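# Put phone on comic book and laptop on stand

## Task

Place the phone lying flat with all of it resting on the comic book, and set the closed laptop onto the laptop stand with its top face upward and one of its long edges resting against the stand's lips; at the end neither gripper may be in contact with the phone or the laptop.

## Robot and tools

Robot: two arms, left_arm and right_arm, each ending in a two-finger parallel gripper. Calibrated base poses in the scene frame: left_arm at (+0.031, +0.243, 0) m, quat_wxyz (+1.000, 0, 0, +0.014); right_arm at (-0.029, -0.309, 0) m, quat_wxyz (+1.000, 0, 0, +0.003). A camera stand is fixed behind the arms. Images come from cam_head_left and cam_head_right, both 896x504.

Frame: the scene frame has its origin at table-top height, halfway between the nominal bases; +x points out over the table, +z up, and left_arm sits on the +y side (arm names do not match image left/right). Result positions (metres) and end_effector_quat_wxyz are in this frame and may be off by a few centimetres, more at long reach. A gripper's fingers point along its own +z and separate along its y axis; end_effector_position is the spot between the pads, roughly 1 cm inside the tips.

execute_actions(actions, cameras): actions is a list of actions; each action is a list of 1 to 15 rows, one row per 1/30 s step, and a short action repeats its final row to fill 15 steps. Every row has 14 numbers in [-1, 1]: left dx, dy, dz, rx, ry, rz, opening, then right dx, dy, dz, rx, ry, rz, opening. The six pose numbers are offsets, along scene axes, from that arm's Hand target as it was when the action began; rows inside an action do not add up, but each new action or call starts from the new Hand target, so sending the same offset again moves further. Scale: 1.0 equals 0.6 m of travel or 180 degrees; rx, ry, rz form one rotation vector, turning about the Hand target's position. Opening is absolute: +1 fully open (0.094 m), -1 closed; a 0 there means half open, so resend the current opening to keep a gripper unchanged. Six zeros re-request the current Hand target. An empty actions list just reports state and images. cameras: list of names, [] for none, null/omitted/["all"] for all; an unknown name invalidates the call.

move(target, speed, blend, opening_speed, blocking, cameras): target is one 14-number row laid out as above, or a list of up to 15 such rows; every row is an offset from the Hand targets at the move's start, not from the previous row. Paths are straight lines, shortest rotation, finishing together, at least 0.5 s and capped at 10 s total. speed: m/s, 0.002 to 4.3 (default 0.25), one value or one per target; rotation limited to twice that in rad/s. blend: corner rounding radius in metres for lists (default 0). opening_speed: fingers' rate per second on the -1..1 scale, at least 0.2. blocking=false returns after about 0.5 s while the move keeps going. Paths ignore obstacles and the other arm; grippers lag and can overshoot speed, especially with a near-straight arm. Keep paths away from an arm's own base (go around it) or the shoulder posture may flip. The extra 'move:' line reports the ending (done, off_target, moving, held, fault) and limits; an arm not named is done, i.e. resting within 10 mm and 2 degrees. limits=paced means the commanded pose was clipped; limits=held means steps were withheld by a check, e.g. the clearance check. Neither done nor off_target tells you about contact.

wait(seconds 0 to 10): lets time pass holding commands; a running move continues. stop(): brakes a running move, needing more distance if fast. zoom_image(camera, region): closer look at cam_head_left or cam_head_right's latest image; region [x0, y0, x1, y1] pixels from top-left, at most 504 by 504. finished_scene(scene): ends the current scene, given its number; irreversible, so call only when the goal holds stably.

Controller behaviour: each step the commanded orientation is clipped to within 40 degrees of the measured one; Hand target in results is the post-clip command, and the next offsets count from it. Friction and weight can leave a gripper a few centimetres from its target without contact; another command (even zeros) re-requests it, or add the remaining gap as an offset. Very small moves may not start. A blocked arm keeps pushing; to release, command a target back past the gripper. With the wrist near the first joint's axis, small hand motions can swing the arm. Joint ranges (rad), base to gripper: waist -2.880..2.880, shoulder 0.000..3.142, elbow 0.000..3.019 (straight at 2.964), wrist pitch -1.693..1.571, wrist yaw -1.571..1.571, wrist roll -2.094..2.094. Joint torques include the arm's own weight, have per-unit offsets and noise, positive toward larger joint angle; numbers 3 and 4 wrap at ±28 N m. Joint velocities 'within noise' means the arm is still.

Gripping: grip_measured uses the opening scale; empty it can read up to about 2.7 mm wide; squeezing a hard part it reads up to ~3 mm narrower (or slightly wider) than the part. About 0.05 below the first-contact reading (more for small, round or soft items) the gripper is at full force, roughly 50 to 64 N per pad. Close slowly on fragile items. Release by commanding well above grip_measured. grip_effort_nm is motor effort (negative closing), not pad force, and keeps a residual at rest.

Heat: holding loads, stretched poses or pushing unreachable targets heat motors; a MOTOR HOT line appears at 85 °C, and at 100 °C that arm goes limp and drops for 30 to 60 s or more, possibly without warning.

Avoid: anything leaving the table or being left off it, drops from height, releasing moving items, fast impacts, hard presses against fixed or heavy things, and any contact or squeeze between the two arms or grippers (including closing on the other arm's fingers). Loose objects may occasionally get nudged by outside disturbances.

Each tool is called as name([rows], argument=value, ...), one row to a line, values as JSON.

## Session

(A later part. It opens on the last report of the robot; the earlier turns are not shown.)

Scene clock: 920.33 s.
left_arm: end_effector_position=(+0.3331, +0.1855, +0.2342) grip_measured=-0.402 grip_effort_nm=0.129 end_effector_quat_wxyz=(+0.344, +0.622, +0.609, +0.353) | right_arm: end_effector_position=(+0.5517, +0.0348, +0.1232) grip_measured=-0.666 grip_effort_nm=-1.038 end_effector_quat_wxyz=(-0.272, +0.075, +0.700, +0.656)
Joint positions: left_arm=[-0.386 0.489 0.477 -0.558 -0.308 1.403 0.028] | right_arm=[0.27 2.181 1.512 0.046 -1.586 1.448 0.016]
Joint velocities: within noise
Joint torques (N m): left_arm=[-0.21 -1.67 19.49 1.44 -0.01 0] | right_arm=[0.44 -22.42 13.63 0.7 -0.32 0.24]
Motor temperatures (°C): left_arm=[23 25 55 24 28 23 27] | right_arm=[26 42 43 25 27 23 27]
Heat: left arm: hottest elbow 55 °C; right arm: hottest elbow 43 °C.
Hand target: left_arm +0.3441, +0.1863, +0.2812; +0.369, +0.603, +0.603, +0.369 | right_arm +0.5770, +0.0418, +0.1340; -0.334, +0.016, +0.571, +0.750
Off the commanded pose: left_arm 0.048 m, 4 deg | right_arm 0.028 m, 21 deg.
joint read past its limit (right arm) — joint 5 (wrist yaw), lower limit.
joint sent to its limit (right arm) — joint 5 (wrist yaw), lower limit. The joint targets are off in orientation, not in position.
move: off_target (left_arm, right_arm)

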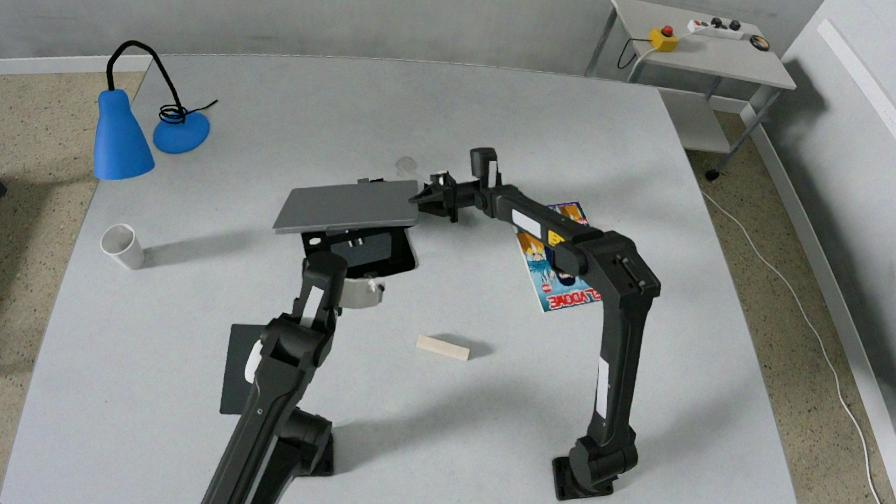

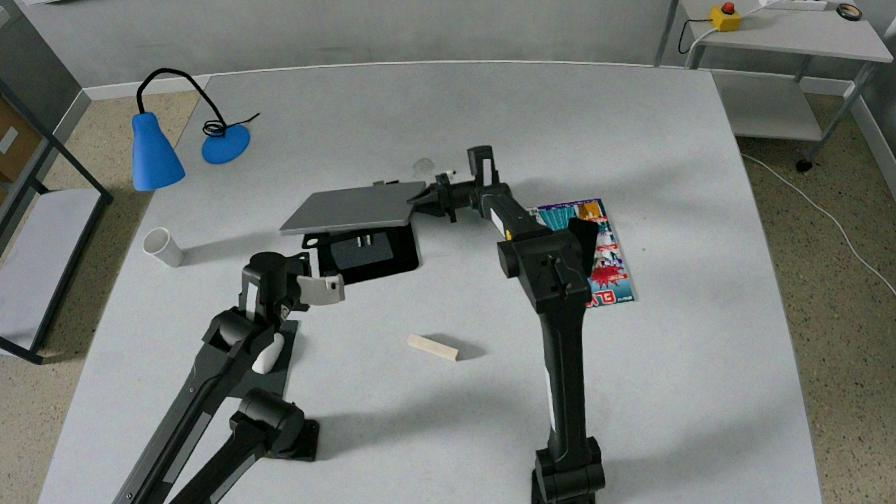

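move(target=[0,0,0,0,0,0,-0.4,-0.07,0,0.16,0,0,0,-1], speed=0.08)

zoom_image(camera="cam_head_left", region=[230, 150, 530, 320])

zoom_image(camera="cam_head_left", region=[290, 170, 430, 210])

Scene clock: 928.90 s.
left_arm: end_effector_position=(+0.3331, +0.1855, +0.2342) grip_measured=-0.402 grip_effort_nm=0.134 end_effector_quat_wxyz=(+0.344, +0.622, +0.609, +0.353) | right_arm: end_effector_position=(+0.5435, +0.0448, +0.1492) grip_measured=-0.666 grip_effort_nm=-1.043 end_effector_quat_wxyz=(-0.278, +0.099, +0.707, +0.643)
Joint positions: left_arm=[-0.386 0.489 0.477 -0.558 -0.308 1.403 0.028] | right_arm=[0.288 2.116 1.507 -0.09 -1.54 1.419 0.016]
Joint velocities: within noise
Joint torques (N m): left_arm=[-0.79 -0.97 19.6 1.47 0 0.03] | right_arm=[0.67 -33.79 8.25 1.17 -1.93 0.37]
Motor temperatures (°C): left_arm=[23 25 56 24 28 23 27] | right_arm=[26 43 45 25 27 23 27]
Heat: left arm: hottest elbow 56 °C; right arm: hottest elbow 45 °C.
Hand target: left_arm +0.3441, +0.1863, +0.2812; +0.369, +0.603, +0.603, +0.369 | right_arm +0.5351, +0.0418, +0.2299; -0.334, +0.016, +0.571, +0.750
Off the commanded pose: left_arm 0.048 m, 4 deg | right_arm 0.081 m, 23 deg.
joint sent to its limit (right arm) — joint 5 (wrist yaw), lower limit. The joint targets are off in position and orientation.
move: off_target (left_arm, right_arm)

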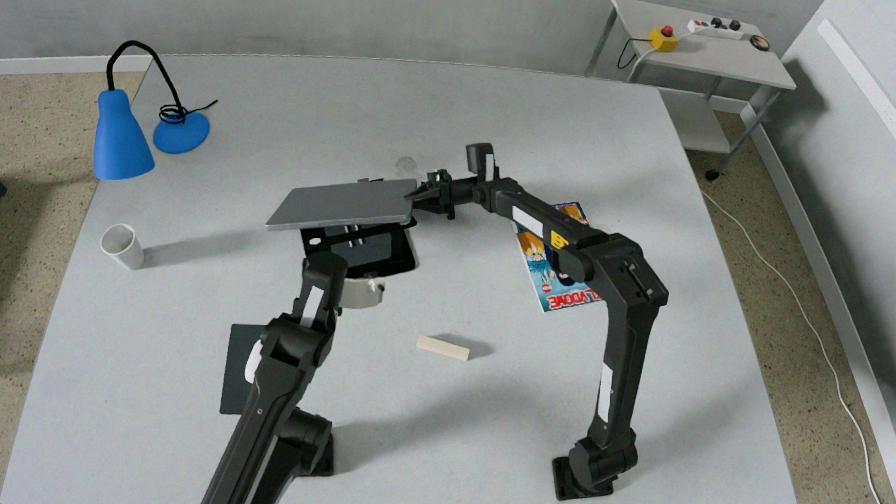

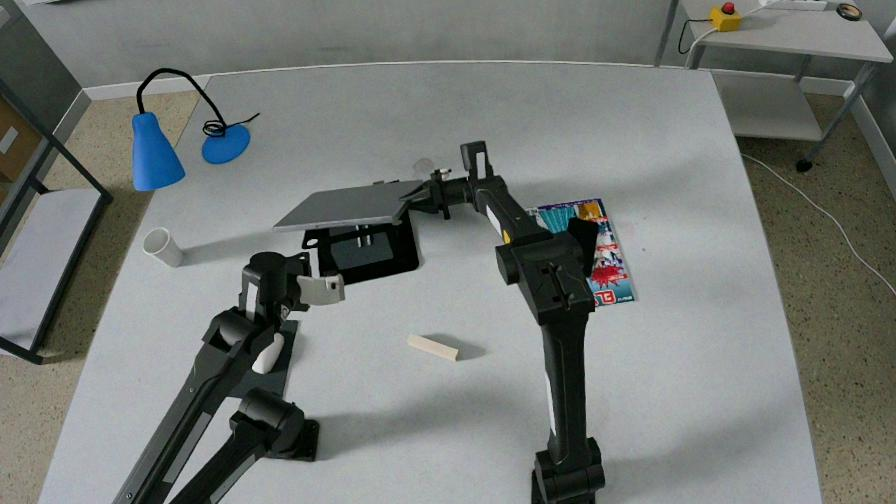

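Scaled by 1.680.

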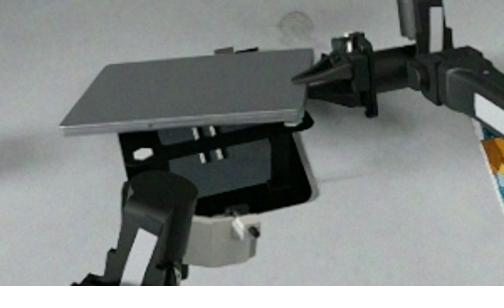

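Scaled by 3.600.

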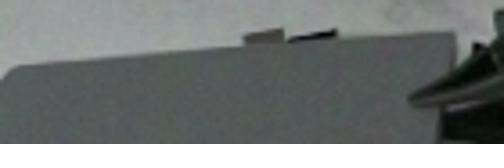

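move(target=[0,0,0,0,0,0,-0.4,-0.08,0,0.03,0,0,0,-1], speed=0.08)

zoom_image(camera="cam_head_left", region=[230, 150, 530, 320])

zoom_image(camera="cam_head_left", region=[290, 170, 430, 210])

zoom_image(camera="cam_head_right", region=[250, 150, 550, 320])

Scene clock: 934.53 s.
left_arm: end_effector_position=(+0.3331, +0.1855, +0.2342) grip_measured=-0.402 grip_effort_nm=0.129 end_effector_quat_wxyz=(+0.344, +0.622, +0.609, +0.353) | right_arm: end_effector_position=(+0.5022, +0.0400, +0.1692) grip_measured=-0.666 grip_effort_nm=-1.043 end_effector_quat_wxyz=(-0.282, +0.104, +0.710, +0.637)
Joint positions: left_arm=[-0.386 0.489 0.477 -0.558 -0.308 1.403 0.028] | right_arm=[0.3 1.997 1.365 -0.058 -1.526 1.443 0.016]
Joint velocities: within noise
Joint torques (N m): left_arm=[-0.44 -0.67 19.51 1.51 0.02 0.03] | right_arm=[1.38 -31.56 8.23 1.7 -2.4 0.43]
Motor temperatures (°C): left_arm=[23 25 56 24 28 23 27] | right_arm=[26 44 45 25 29 23 27]
Heat: left arm: hottest elbow 56 °C; right arm: hottest elbow 45 °C.
Hand target: left_arm +0.3441, +0.1863, +0.2812; +0.369, +0.603, +0.603, +0.369 | right_arm +0.4870, +0.0419, +0.2478; -0.334, +0.016, +0.571, +0.750
Off the commanded pose: left_arm 0.048 m, 4 deg | right_arm 0.080 m, 24 deg.
joint sent to its limit (right arm) — joint 5 (wrist yaw), lower limit. The joint targets are off in position and orientation.
move: off_target (left_arm, right_arm)

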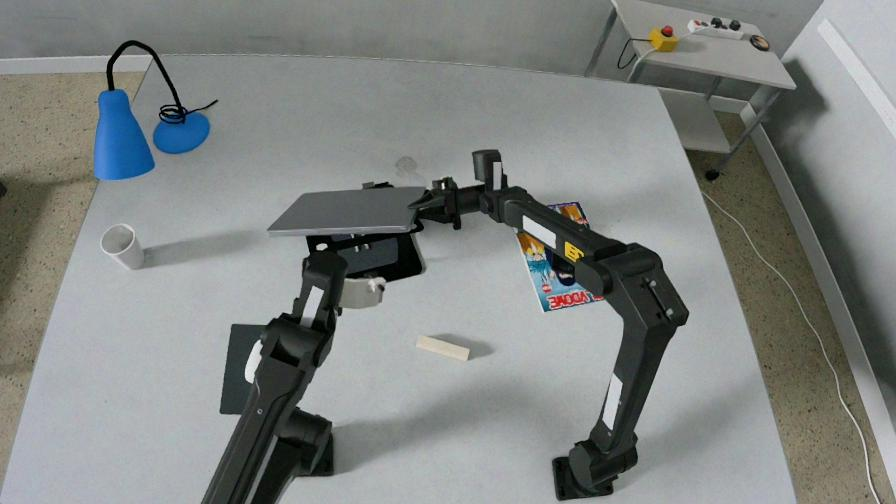

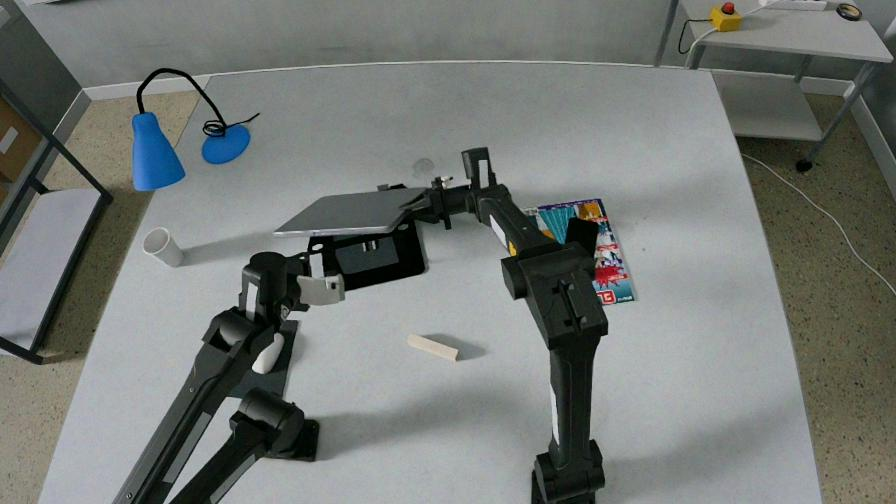

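Scaled by 1.680.

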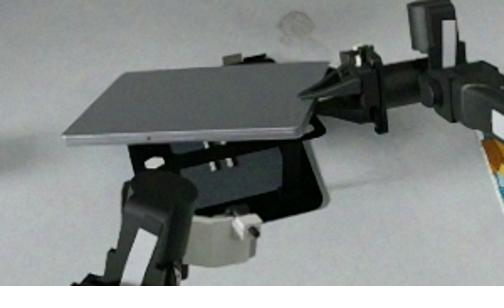

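Scaled by 3.600.

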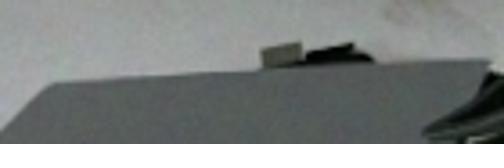

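Scaled by 1.680.

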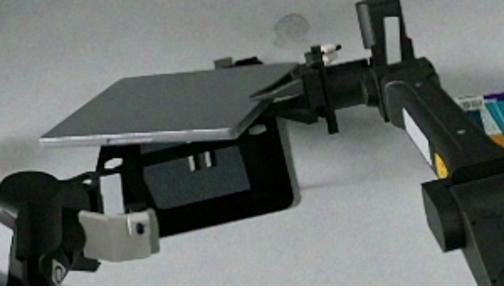

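move(target=[0,0,0,0,0,0,-0.4,0.05,0,0.2,0,0,0,-1], speed=0.12)

zoom_image(camera="cam_head_left", region=[230, 130, 530, 320])

zoom_image(camera="cam_head_right", region=[250, 130, 550, 320])

Scene clock: 943.50 s.
left_arm: end_effector_position=(+0.3331, +0.1855, +0.2342) grip_measured=-0.402 grip_effort_nm=0.129 end_effector_quat_wxyz=(+0.344, +0.622, +0.609, +0.353) | right_arm: end_effector_position=(+0.5051, +0.0401, +0.2478) grip_measured=-0.666 grip_effort_nm=-1.038 end_effector_quat_wxyz=(-0.355, +0.170, +0.688, +0.609)
Joint positions: left_arm=[-0.386 0.489 0.477 -0.558 -0.308 1.403 0.028] | right_arm=[0.299 1.911 1.368 0.283 -1.552 2.081 0.016]
Joint velocities: within noise
Joint torques (N m): left_arm=[-0.09 -1.38 19.32 1.46 0.04 0.05] | right_arm=[0.21 -30.56 16.25 3.32 -1.28 -0.04]
Motor temperatures (°C): left_arm=[23 25 56 24 28 23 27] | right_arm=[26 46 45 25 32 23 28]
Heat: left arm: hottest elbow 56 °C; right arm: hottest shoulder 46 °C.
Hand target: left_arm +0.3441, +0.1863, +0.2812; +0.369, +0.603, +0.603, +0.369 | right_arm +0.5170, +0.0419, +0.3679; -0.334, +0.016, +0.571, +0.750
Off the commanded pose: left_arm 0.048 m, 4 deg | right_arm 0.121 m, 28 deg.
joint sent to its limit (right arm) — joint 5 (wrist yaw), lower limit. The joint targets are off in position and orientation.
move: off_target (left_arm, right_arm)

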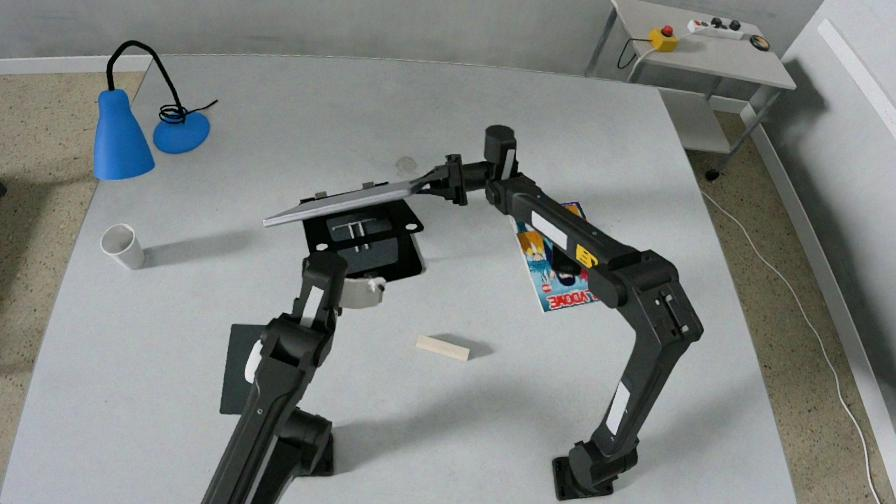

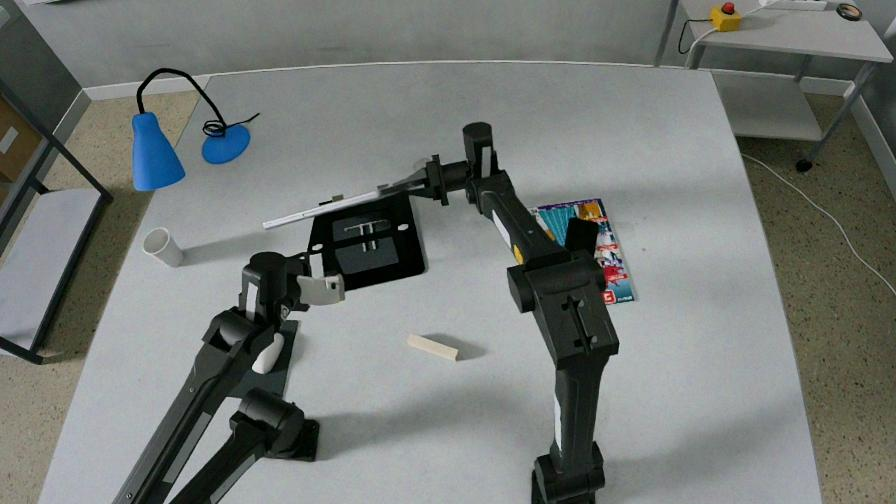

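Scaled by 1.680.

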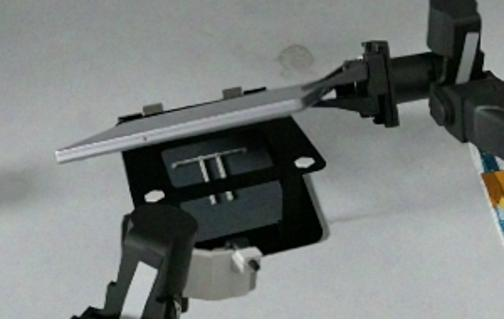

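Scaled by 1.680.

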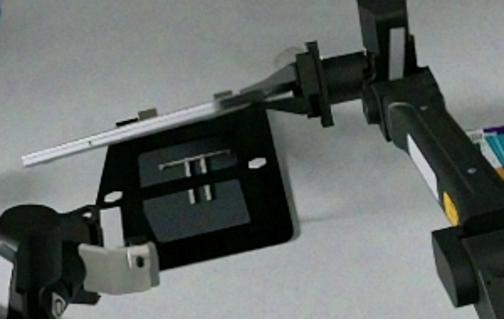

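move(target=[0,0,0,0,0,0,0.0,0.13,0,0.1,0,0,0,-1], speed=0.12)

Scene clock: 950.70 s.
left_arm: end_effector_position=(+0.3331, +0.1855, +0.2342) grip_measured=-0.002 grip_effort_nm=0.129 end_effector_quat_wxyz=(+0.344, +0.622, +0.609, +0.353) | right_arm: end_effector_position=(+0.5726, +0.0399, +0.2799) grip_measured=-0.662 grip_effort_nm=-1.043 end_effector_quat_wxyz=(-0.345, +0.177, +0.686, +0.615)
Joint positions: left_arm=[-0.386 0.489 0.477 -0.558 -0.308 1.403 0.047] | right_arm=[0.269 2.013 1.626 0.134 -1.554 2.082 0.016]
Joint velocities: within noise
Joint torques (N m): left_arm=[-0.44 -1.44 19.64 1.36 -0.01 0] | right_arm=[-0.15 -32.21 21.38 2.06 -1.21 0.11]
Motor temperatures (°C): left_arm=[23 25 56 24 28 23 27] | right_arm=[26 46 48 25 31 23 28]
Heat: left arm: hottest elbow 56 °C; right arm: hottest elbow 48 °C.
Hand target: left_arm +0.3441, +0.1863, +0.2812; +0.369, +0.603, +0.603, +0.369 | right_arm +0.5950, +0.0418, +0.4280; -0.334, +0.016, +0.571, +0.750
Off the commanded pose: left_arm 0.048 m, 4 deg | right_arm 0.150 m, 28 deg.
joint sent to its limit (right arm) — joint 5 (wrist yaw), lower limit; joint 6 (wrist roll), upper limit. The joint targets are off in position and orientation.
move: off_target (left_arm, right_arm)

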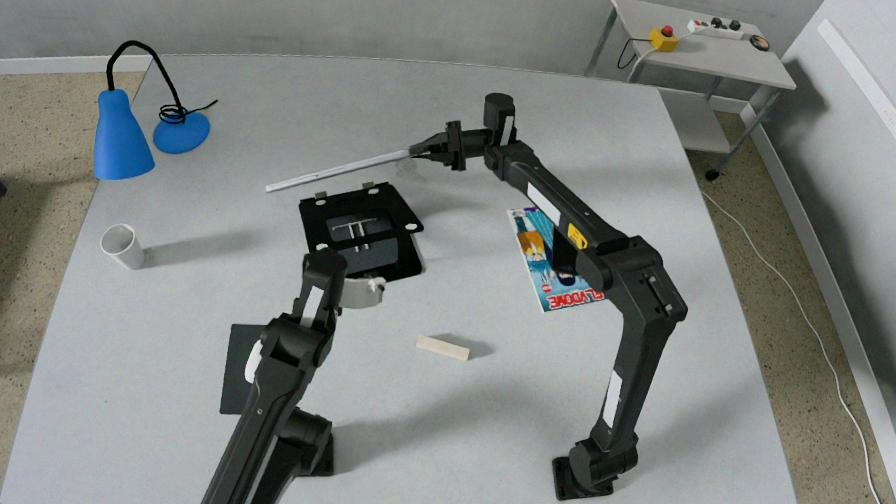

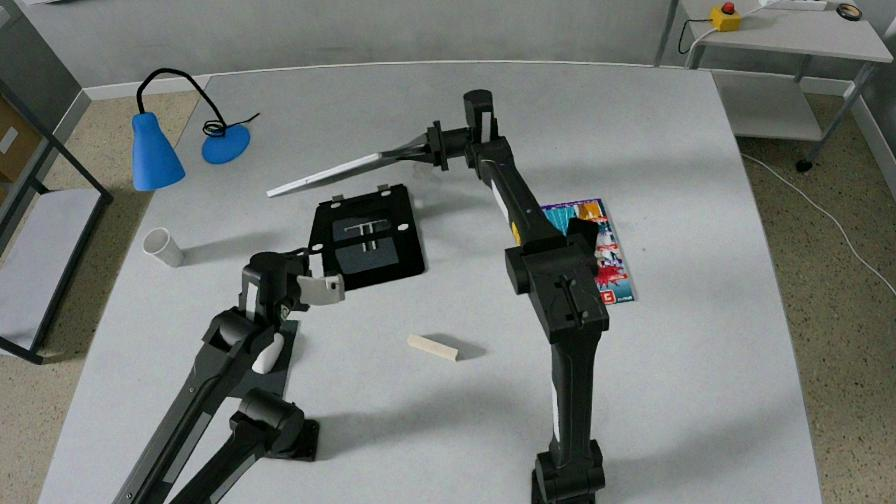

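move([
  [0.06,-0.26,-0.05,0,0,0,0,0,0,0,0,0,0,-1],
  [0.11,-0.289,-0.2,0,0,0,0,0,0,0,0,0,0,-1],
  [0.16,-0.289,-0.225,0,0,0,0,0,0,0,0,0,0,-1],
], speed=0.15)

zoom_image(camera="cam_head_left", region=[290, 170, 490, 310])

zoom_image(camera="cam_head_right", region=[290, 170, 490, 310])

Scene clock: 958.40 s.
left_arm: end_effector_position=(+0.4305, +0.0151, +0.1378) grip_measured=-0.002 grip_effort_nm=0.129 end_effector_quat_wxyz=(+0.359, +0.611, +0.603, +0.366) | right_arm: end_effector_position=(+0.5726, +0.0399, +0.2799) grip_measured=-0.662 grip_effort_nm=-1.043 end_effector_quat_wxyz=(-0.345, +0.177, +0.686, +0.615)
Joint positions: left_arm=[-0.774 1.303 0.591 0.079 -0.642 1.174 0.047] | right_arm=[0.269 2.013 1.626 0.134 -1.554 2.082 0.016]
Joint velocities: within noise
Joint torques (N m): left_arm=[0.03 -9.52 10.99 2.62 -0.14 0.03] | right_arm=[-0.15 -32.21 21.35 2.04 -1.2 0.11]
Motor temperatures (°C): left_arm=[23 25 56 24 28 23 27] | right_arm=[26 45 55 25 31 23 28]
Heat: left arm: hottest elbow 56 °C; right arm: hottest elbow 55 °C.
Hand target: left_arm +0.4401, +0.0127, +0.1462; +0.370, +0.603, +0.603, +0.369 | right_arm +0.5950, +0.0418, +0.4280; -0.334, +0.016, +0.571, +0.750
Off the commanded pose: left_arm 0.013 m, 2 deg | right_arm 0.150 m, 28 deg.
joint sent to its limit (right arm) — joint 5 (wrist yaw), lower limit; joint 6 (wrist roll), upper limit. The joint targets are off in position and orientation.
move: off_target (left_arm, right_arm)

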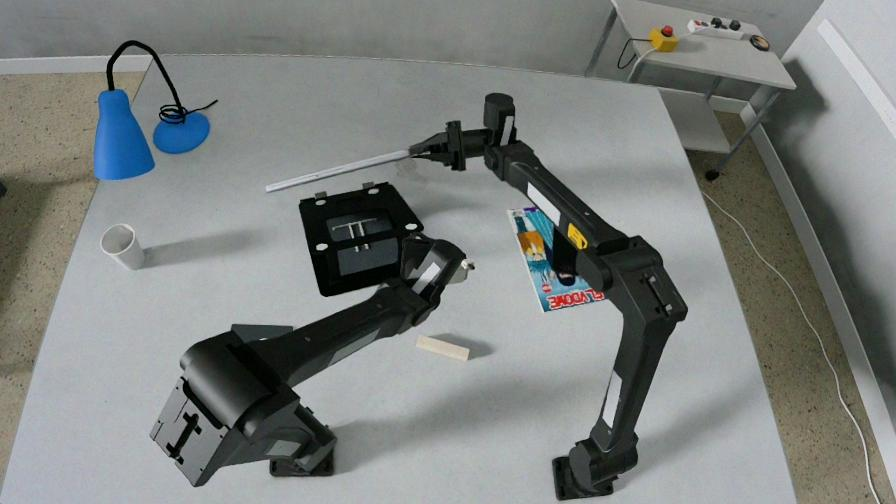

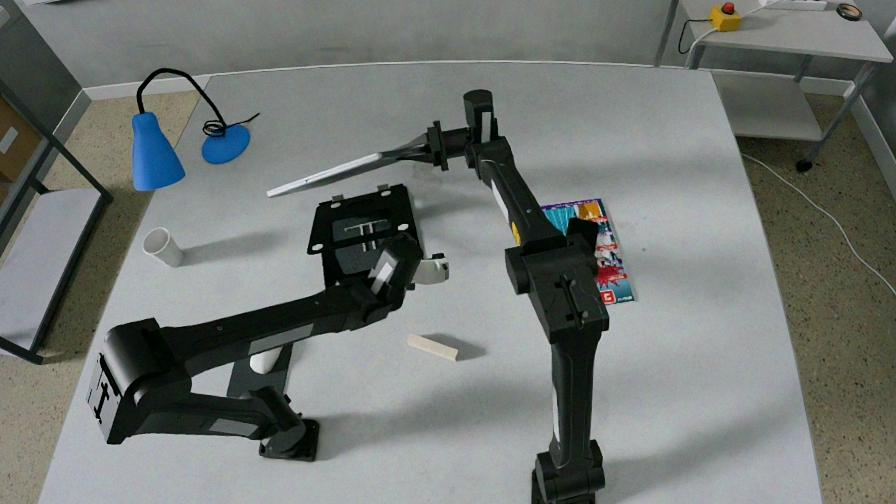

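Scaled by 2.520.

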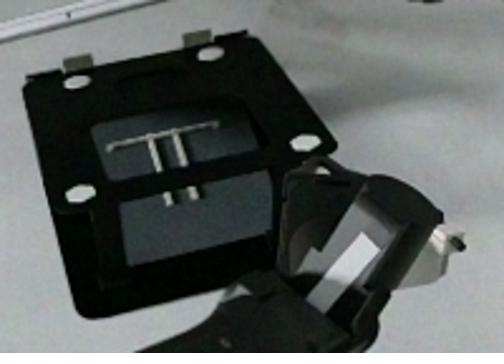

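Scaled by 2.520.

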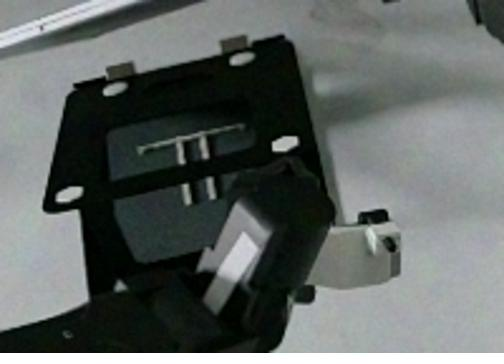

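move([
  [0.035,0,-0.005,0,0,0,0,0,0,0,0,0,0,-1],
  [0.035,0,-0.005,0,0,0,-1,0,0,0,0,0,0,-1],
], speed=0.08, opening_speed=0.6)

zoom_image(camera="cam_head_left", region=[290, 170, 490, 310])

zoom_image(camera="cam_head_right", region=[290, 170, 490, 310])

Scene clock: 964.53 s.
left_arm: end_effector_position=(+0.4501, +0.0124, +0.1504) grip_measured=-0.978 grip_effort_nm=-0.926 end_effector_quat_wxyz=(+0.381, +0.598, +0.600, +0.370) | right_arm: end_effector_position=(+0.5726, +0.0399, +0.2799) grip_measured=-0.662 grip_effort_nm=-1.038 end_effector_quat_wxyz=(-0.345, +0.177, +0.686, +0.615)
Joint positions: left_arm=[-0.742 1.324 0.616 0.144 -0.619 1.203 0.001] | right_arm=[0.269 2.013 1.626 0.134 -1.554 2.082 0.016]
Joint velocities: within noise
Joint torques (N m): left_arm=[0.21 -7.24 11.92 1.32 0.28 0.03] | right_arm=[-0.15 -32.15 21.38 2.02 -1.21 0.12]
Motor temperatures (°C): left_arm=[23 25 54 24 28 23 27] | right_arm=[26 45 60 25 31 23 28]
Heat: left arm: hottest elbow 54 °C; right arm: hottest elbow 60 °C.
Hand target: left_arm +0.4612, +0.0129, +0.1432; +0.369, +0.603, +0.603, +0.369 | right_arm +0.5950, +0.0418, +0.4280; -0.334, +0.016, +0.571, +0.750
Off the commanded pose: left_arm 0.013 m, 1 deg | right_arm 0.150 m, 28 deg.
joint sent to its limit (right arm) — joint 5 (wrist yaw), lower limit; joint 6 (wrist roll), upper limit. The joint targets are off in position and orientation.
move: off_target (left_arm, right_arm); target 2's new opening was sent with left_arm's hand 0.024 m and 2 deg from that target

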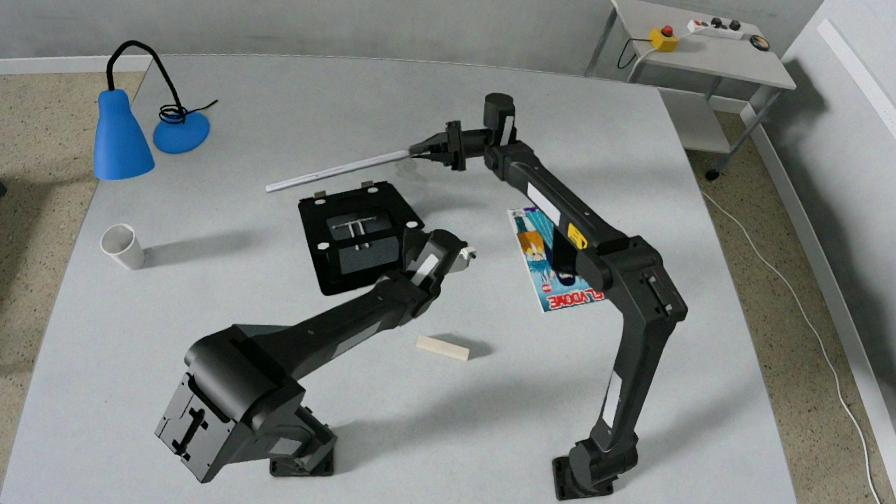

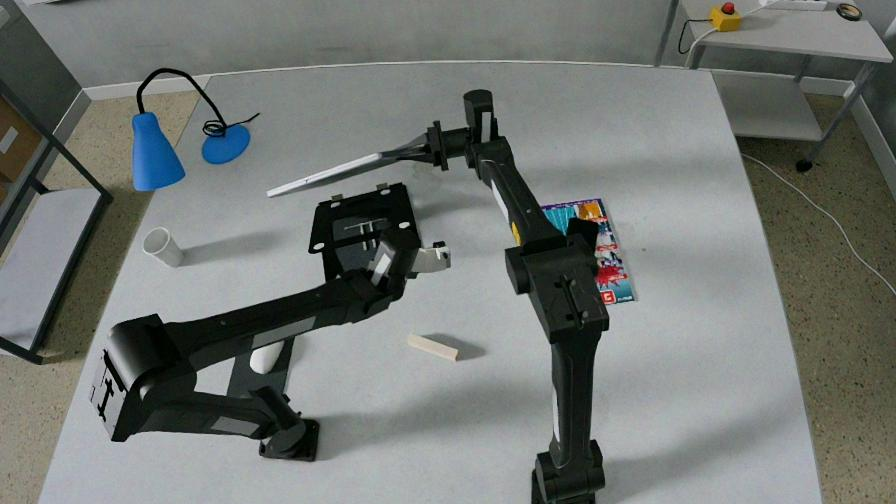

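Scaled by 2.520.

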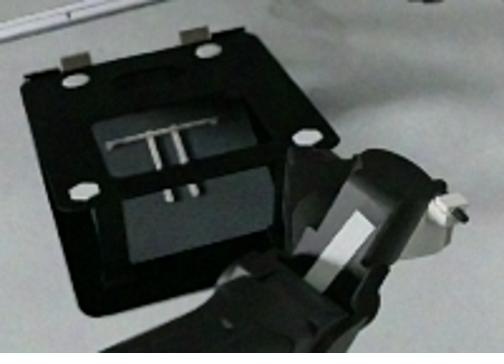

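Scaled by 2.520.

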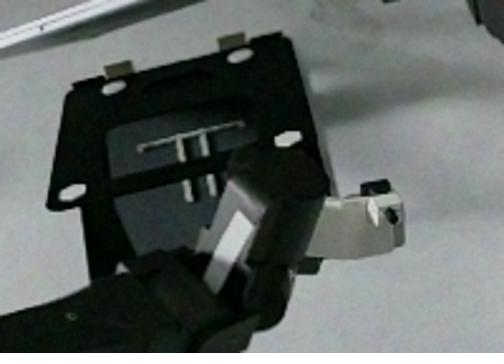

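move(target=[-0.07,0,0.01,0,0,0,-1,0,0,0,0,0,0,-1], speed=0.1)

zoom_image(camera="cam_head_left", region=[290, 170, 490, 310])

Scene clock: 967.80 s.
left_arm: end_effector_position=(+0.4257, +0.0147, +0.1475) grip_measured=-0.981 grip_effort_nm=-0.994 end_effector_quat_wxyz=(+0.366, +0.602, +0.604, +0.372) | right_arm: end_effector_position=(+0.5726, +0.0399, +0.2799) grip_measured=-0.662 grip_effort_nm=-1.038 end_effector_quat_wxyz=(-0.345, +0.177, +0.686, +0.615)
Joint positions: left_arm=[-0.79 1.277 0.587 0.071 -0.67 1.161 0.001] | right_arm=[0.269 2.013 1.626 0.134 -1.554 2.082 0.016]
Joint velocities: within noise
Joint torques (N m): left_arm=[-2.73 -10.93 8.77 1.25 -0.35 -0.13] | right_arm=[-0.15 -32.15 21.34 2.06 -1.21 0.11]
Motor temperatures (°C): left_arm=[23 25 52 24 28 23 27] | right_arm=[26 45 62 25 30 23 28]
Heat: left arm: hottest elbow 52 °C; right arm: hottest elbow 62 °C.
Hand target: left_arm +0.4191, +0.0128, +0.1492; +0.370, +0.603, +0.603, +0.369 | right_arm +0.5950, +0.0418, +0.4280; -0.334, +0.016, +0.571, +0.750
Off the commanded pose: left_arm 0.007 m, 1 deg | right_arm 0.150 m, 28 deg.
joint sent to its limit (right arm) — joint 5 (wrist yaw), lower limit; joint 6 (wrist roll), upper limit. The joint targets are off in position and orientation.
move: off_target (right_arm)

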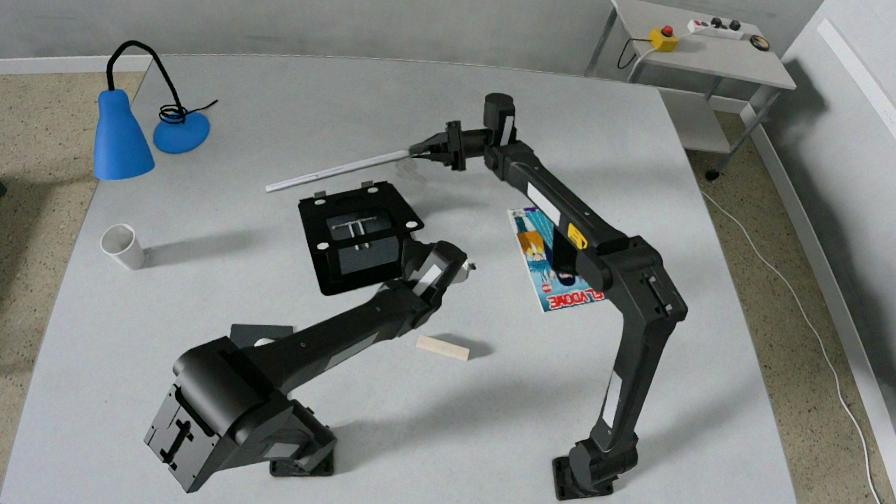

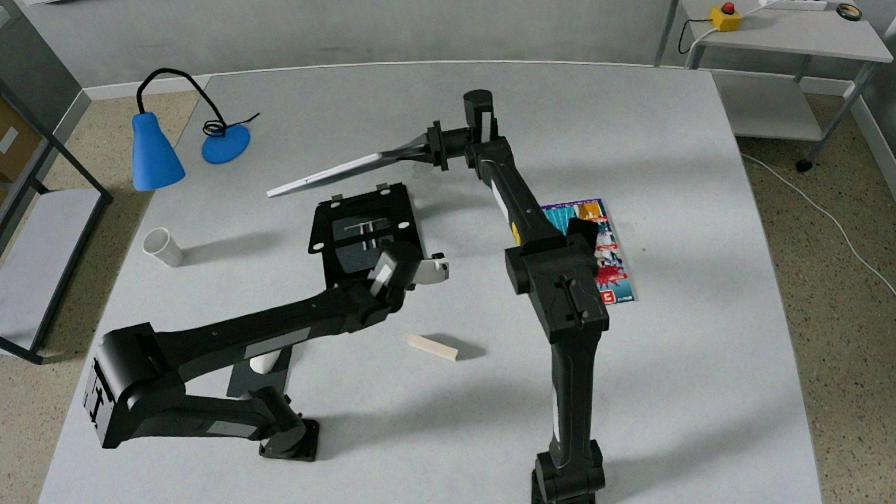

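Scaled by 2.520.

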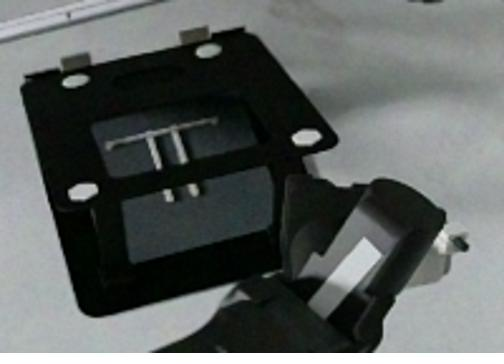

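move([
  [0,0,0,0,0,0,0,0,0,0,0,0,0,-1],
  [0.11,0,-0.01,0,0,0,0,0,0,0,0,0,0,-1],
], speed=0.1, cameras=[])

move(target=[0,0,0,0,0,0,-1,0,0,0,0,0,0,-1], opening_speed=0.7)

zoom_image(camera="cam_head_left", region=[290, 170, 490, 310])

Scene clock: 974.00 s.
left_arm: end_effector_position=(+0.4506, +0.0265, +0.1091) grip_measured=-0.002 grip_effort_nm=0.129 end_effector_quat_wxyz=(+0.334, +0.631, +0.602, +0.359) | right_arm: end_effector_position=(+0.5726, +0.0399, +0.2799) grip_measured=-0.662 grip_effort_nm=-1.038 end_effector_quat_wxyz=(-0.345, +0.177, +0.686, +0.615)
Joint positions: left_arm=[-0.705 1.388 0.603 0.118 -0.575 1.227 0.047] | right_arm=[0.269 2.013 1.626 0.134 -1.554 2.082 0.016]
Joint velocities: within noise
Joint torques (N m): left_arm=[0.91 -9.88 15.94 2.65 -0.2 0.06] | right_arm=[-0.03 -32.15 21.37 2.03 -1.21 0.11]
Motor temperatures (°C): left_arm=[23 26 50 24 28 23 27] | right_arm=[26 46 66 25 30 23 28]
Heat: left arm: hottest elbow 50 °C; right arm: hottest elbow 66 °C.
Hand target: left_arm +0.4852, +0.0129, +0.1433; +0.370, +0.603, +0.603, +0.369 | right_arm +0.5950, +0.0418, +0.4280; -0.334, +0.016, +0.571, +0.750
Off the commanded pose: left_arm 0.050 m, 5 deg | right_arm 0.150 m, 28 deg.
joint sent to its limit (right arm) — joint 5 (wrist yaw), lower limit; joint 6 (wrist roll), upper limit. The joint targets are off in position and orientation.
move: off_target (left_arm, right_arm)
No camera images: "cameras" was empty.

Scene clock: 975.73 s.
left_arm: end_effector_position=(+0.4585, +0.0243, +0.1172) grip_measured=-0.978 grip_effort_nm=-0.916 end_effector_quat_wxyz=(+0.343, +0.623, +0.603, +0.362) | right_arm: end_effector_position=(+0.5726, +0.0399, +0.2799) grip_measured=-0.662 grip_effort_nm=-1.038 end_effector_quat_wxyz=(-0.345, +0.177, +0.686, +0.615)
Joint positions: left_arm=[-0.698 1.391 0.62 0.129 -0.575 1.228 0.001] | right_arm=[0.269 2.013 1.626 0.134 -1.554 2.082 0.016]
Joint velocities: within noise
Joint torques (N m): left_arm=[-0.38 -9.64 14.58 2.3 -0.15 0] | right_arm=[-0.09 -32.15 21.38 2.03 -1.2 0.11]
Motor temperatures (°C): left_arm=[23 26 50 24 28 23 27] | right_arm=[26 46 67 25 30 23 28]
Heat: left arm: hottest elbow 50 °C; right arm: hottest elbow 67 °C.
Hand target: left_arm +0.4851, +0.0128, +0.1433; +0.370, +0.603, +0.603, +0.369 | right_arm +0.5950, +0.0418, +0.4280; -0.334, +0.016, +0.571, +0.750
Off the commanded pose: left_arm 0.039 m, 4 deg | right_arm 0.150 m, 28 deg.
joint sent to its limit (right arm) — joint 5 (wrist yaw), lower limit; joint 6 (wrist roll), upper limit. The joint targets are off in position and orientation.
move: off_target (left_arm, right_arm)

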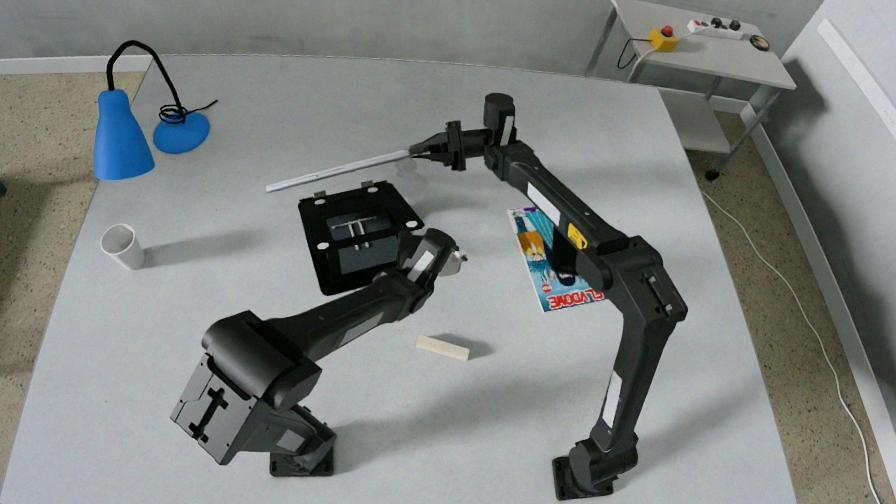

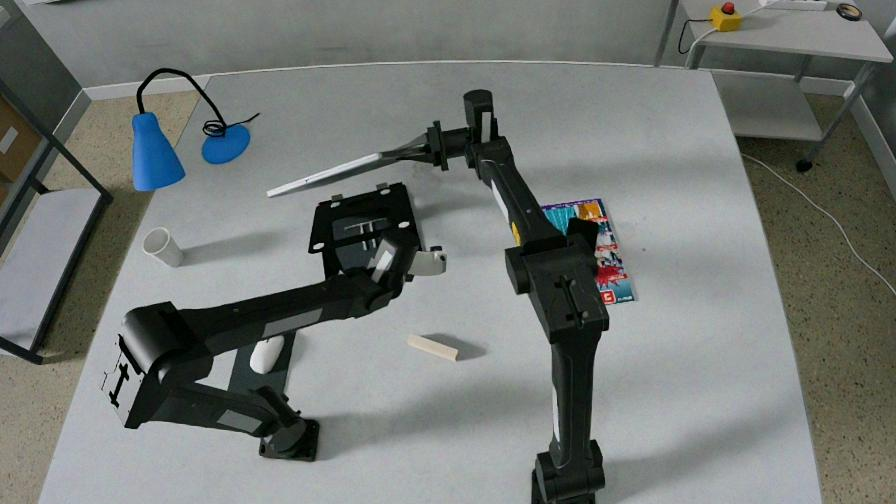

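Scaled by 2.520.

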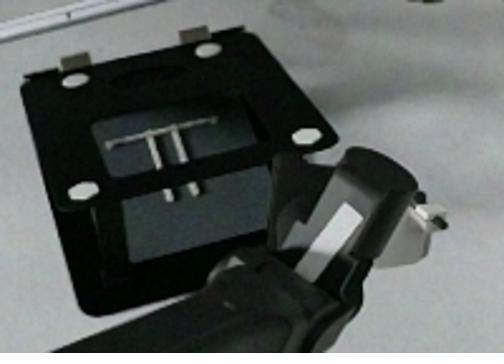

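move(target=[-0.11,0,-0.01,0,0,0,-1,0,0,0,0,0,0,-1], speed=0.1)

zoom_image(camera="cam_head_left", region=[290, 170, 490, 310])

Scene clock: 979.20 s.
left_arm: end_effector_position=(+0.4260, +0.0149, +0.1348) grip_measured=-0.981 grip_effort_nm=-0.994 end_effector_quat_wxyz=(+0.365, +0.602, +0.604, +0.373) | right_arm: end_effector_position=(+0.5726, +0.0399, +0.2799) grip_measured=-0.662 grip_effort_nm=-1.038 end_effector_quat_wxyz=(-0.345, +0.177, +0.686, +0.615)
Joint positions: left_arm=[-0.79 1.309 0.572 0.117 -0.67 1.162 0.001] | right_arm=[0.269 2.013 1.626 0.134 -1.554 2.082 0.016]
Joint velocities: within noise
Joint torques (N m): left_arm=[-2.49 -11.11 8.44 1.29 -0.32 -0.13] | right_arm=[-0.15 -32.15 21.38 2.06 -1.2 0.11]
Motor temperatures (°C): left_arm=[23 26 49 24 28 23 27] | right_arm=[26 46 68 25 30 23 28]
Heat: left arm: hottest elbow 49 °C; right arm: hottest elbow 68 °C.
Hand target: left_arm +0.4191, +0.0129, +0.1373; +0.370, +0.603, +0.603, +0.369 | right_arm +0.5950, +0.0418, +0.4280; -0.334, +0.016, +0.571, +0.750
Off the commanded pose: left_arm 0.008 m, 1 deg | right_arm 0.150 m, 28 deg.
joint sent to its limit (right arm) — joint 5 (wrist yaw), lower limit; joint 6 (wrist roll), upper limit. The joint targets are off in position and orientation.
move: off_target (right_arm)

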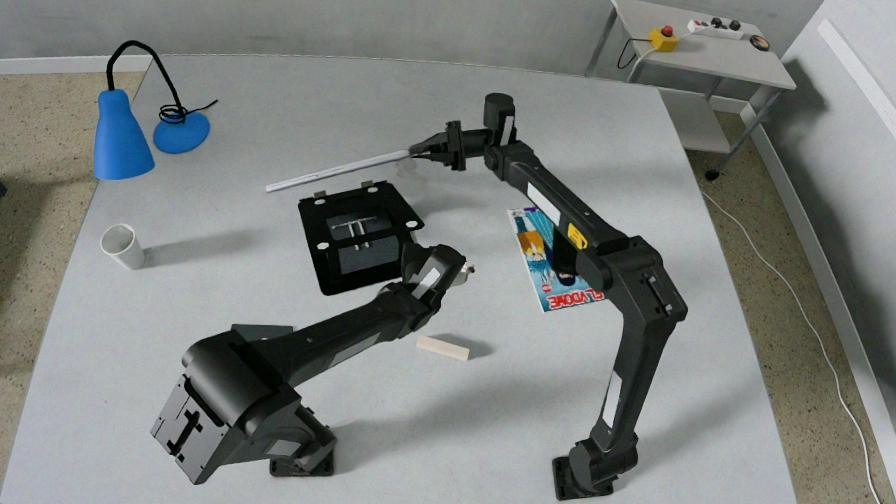

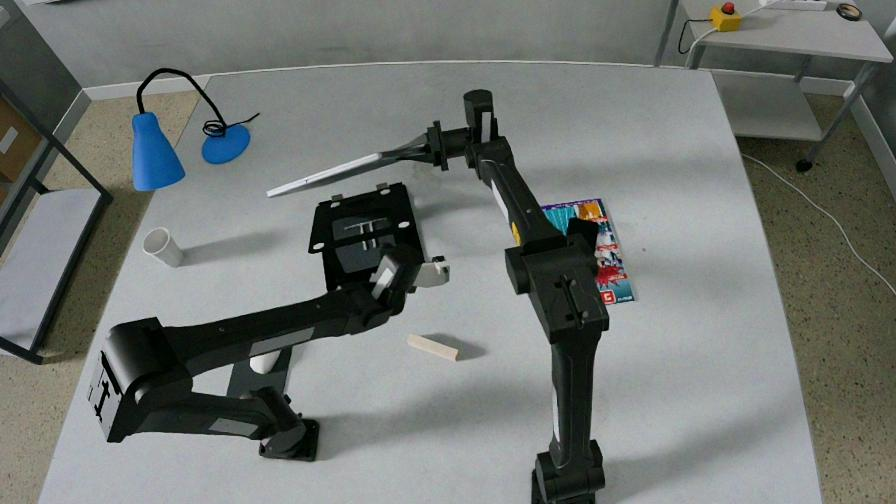

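Scaled by 2.520.

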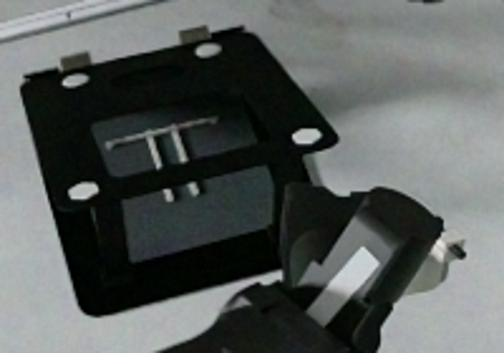

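move([
  [0,0.055,0.0,0,0,0,0,0,0,0,0,0,0,-1],
  [0.08,0.055,0.0,0,0,0,0,0,0,0,0,0,0,-1],
], speed=0.12, cameras=["cam_head_left"])

zoom_image(camera="cam_head_left", region=[340, 200, 440, 270])

Scene clock: 987.37 s.
left_arm: end_effector_position=(+0.4408, +0.0571, +0.1102) grip_measured=-0.002 grip_effort_nm=0.129 end_effector_quat_wxyz=(+0.342, +0.622, +0.604, +0.361) | right_arm: end_effector_position=(+0.5726, +0.0399, +0.2799) grip_measured=-0.662 grip_effort_nm=-1.033 end_effector_quat_wxyz=(-0.345, +0.177, +0.686, +0.615)
Joint positions: left_arm=[-0.652 1.318 0.524 0.164 -0.539 1.255 0.047] | right_arm=[0.269 2.013 1.626 0.134 -1.554 2.082 0.016]
Joint velocities: within noise
Joint torques (N m): left_arm=[-0.85 -9 14.26 2.43 -0.08 0.03] | right_arm=[-0.09 -32.15 21.37 2.03 -1.2 0.11]
Motor temperatures (°C): left_arm=[23 26 48 24 28 23 27] | right_arm=[26 46 73 25 30 23 28]
Heat: left arm: hottest elbow 48 °C; right arm: hottest elbow 73 °C.
Hand target: left_arm +0.4670, +0.0458, +0.1372; +0.369, +0.603, +0.603, +0.369 | right_arm +0.5950, +0.0418, +0.4280; -0.334, +0.016, +0.571, +0.750
Off the commanded pose: left_arm 0.039 m, 4 deg | right_arm 0.150 m, 28 deg.
joint sent to its limit (right arm) — joint 5 (wrist yaw), lower limit; joint 6 (wrist roll), upper limit. The joint targets are off in position and orientation.
move: off_target (left_arm, right_arm)
Images, in order (width x height): cam_head_left 896x504.

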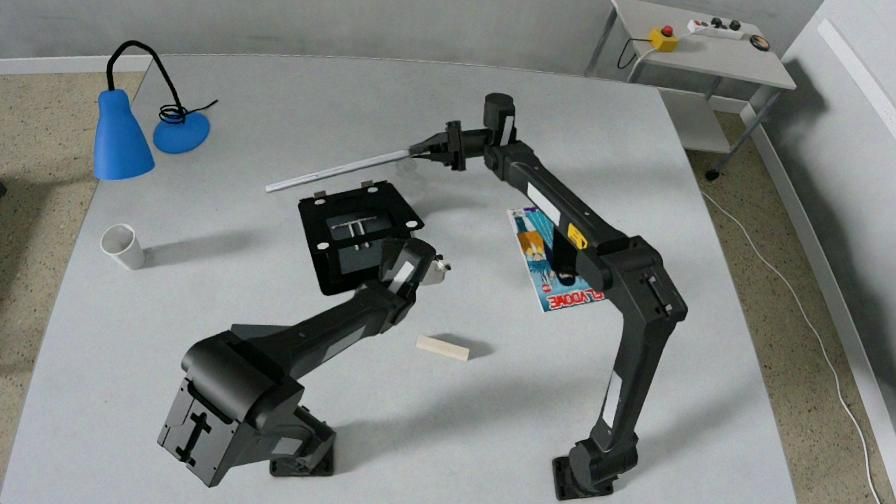

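Scaled by 5.040.

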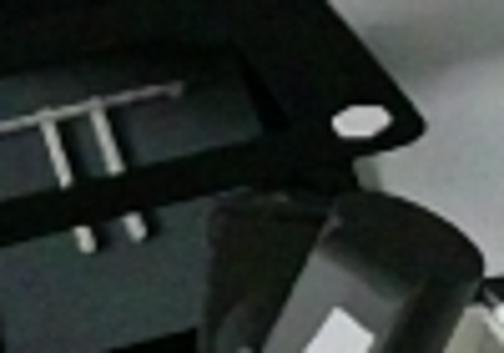

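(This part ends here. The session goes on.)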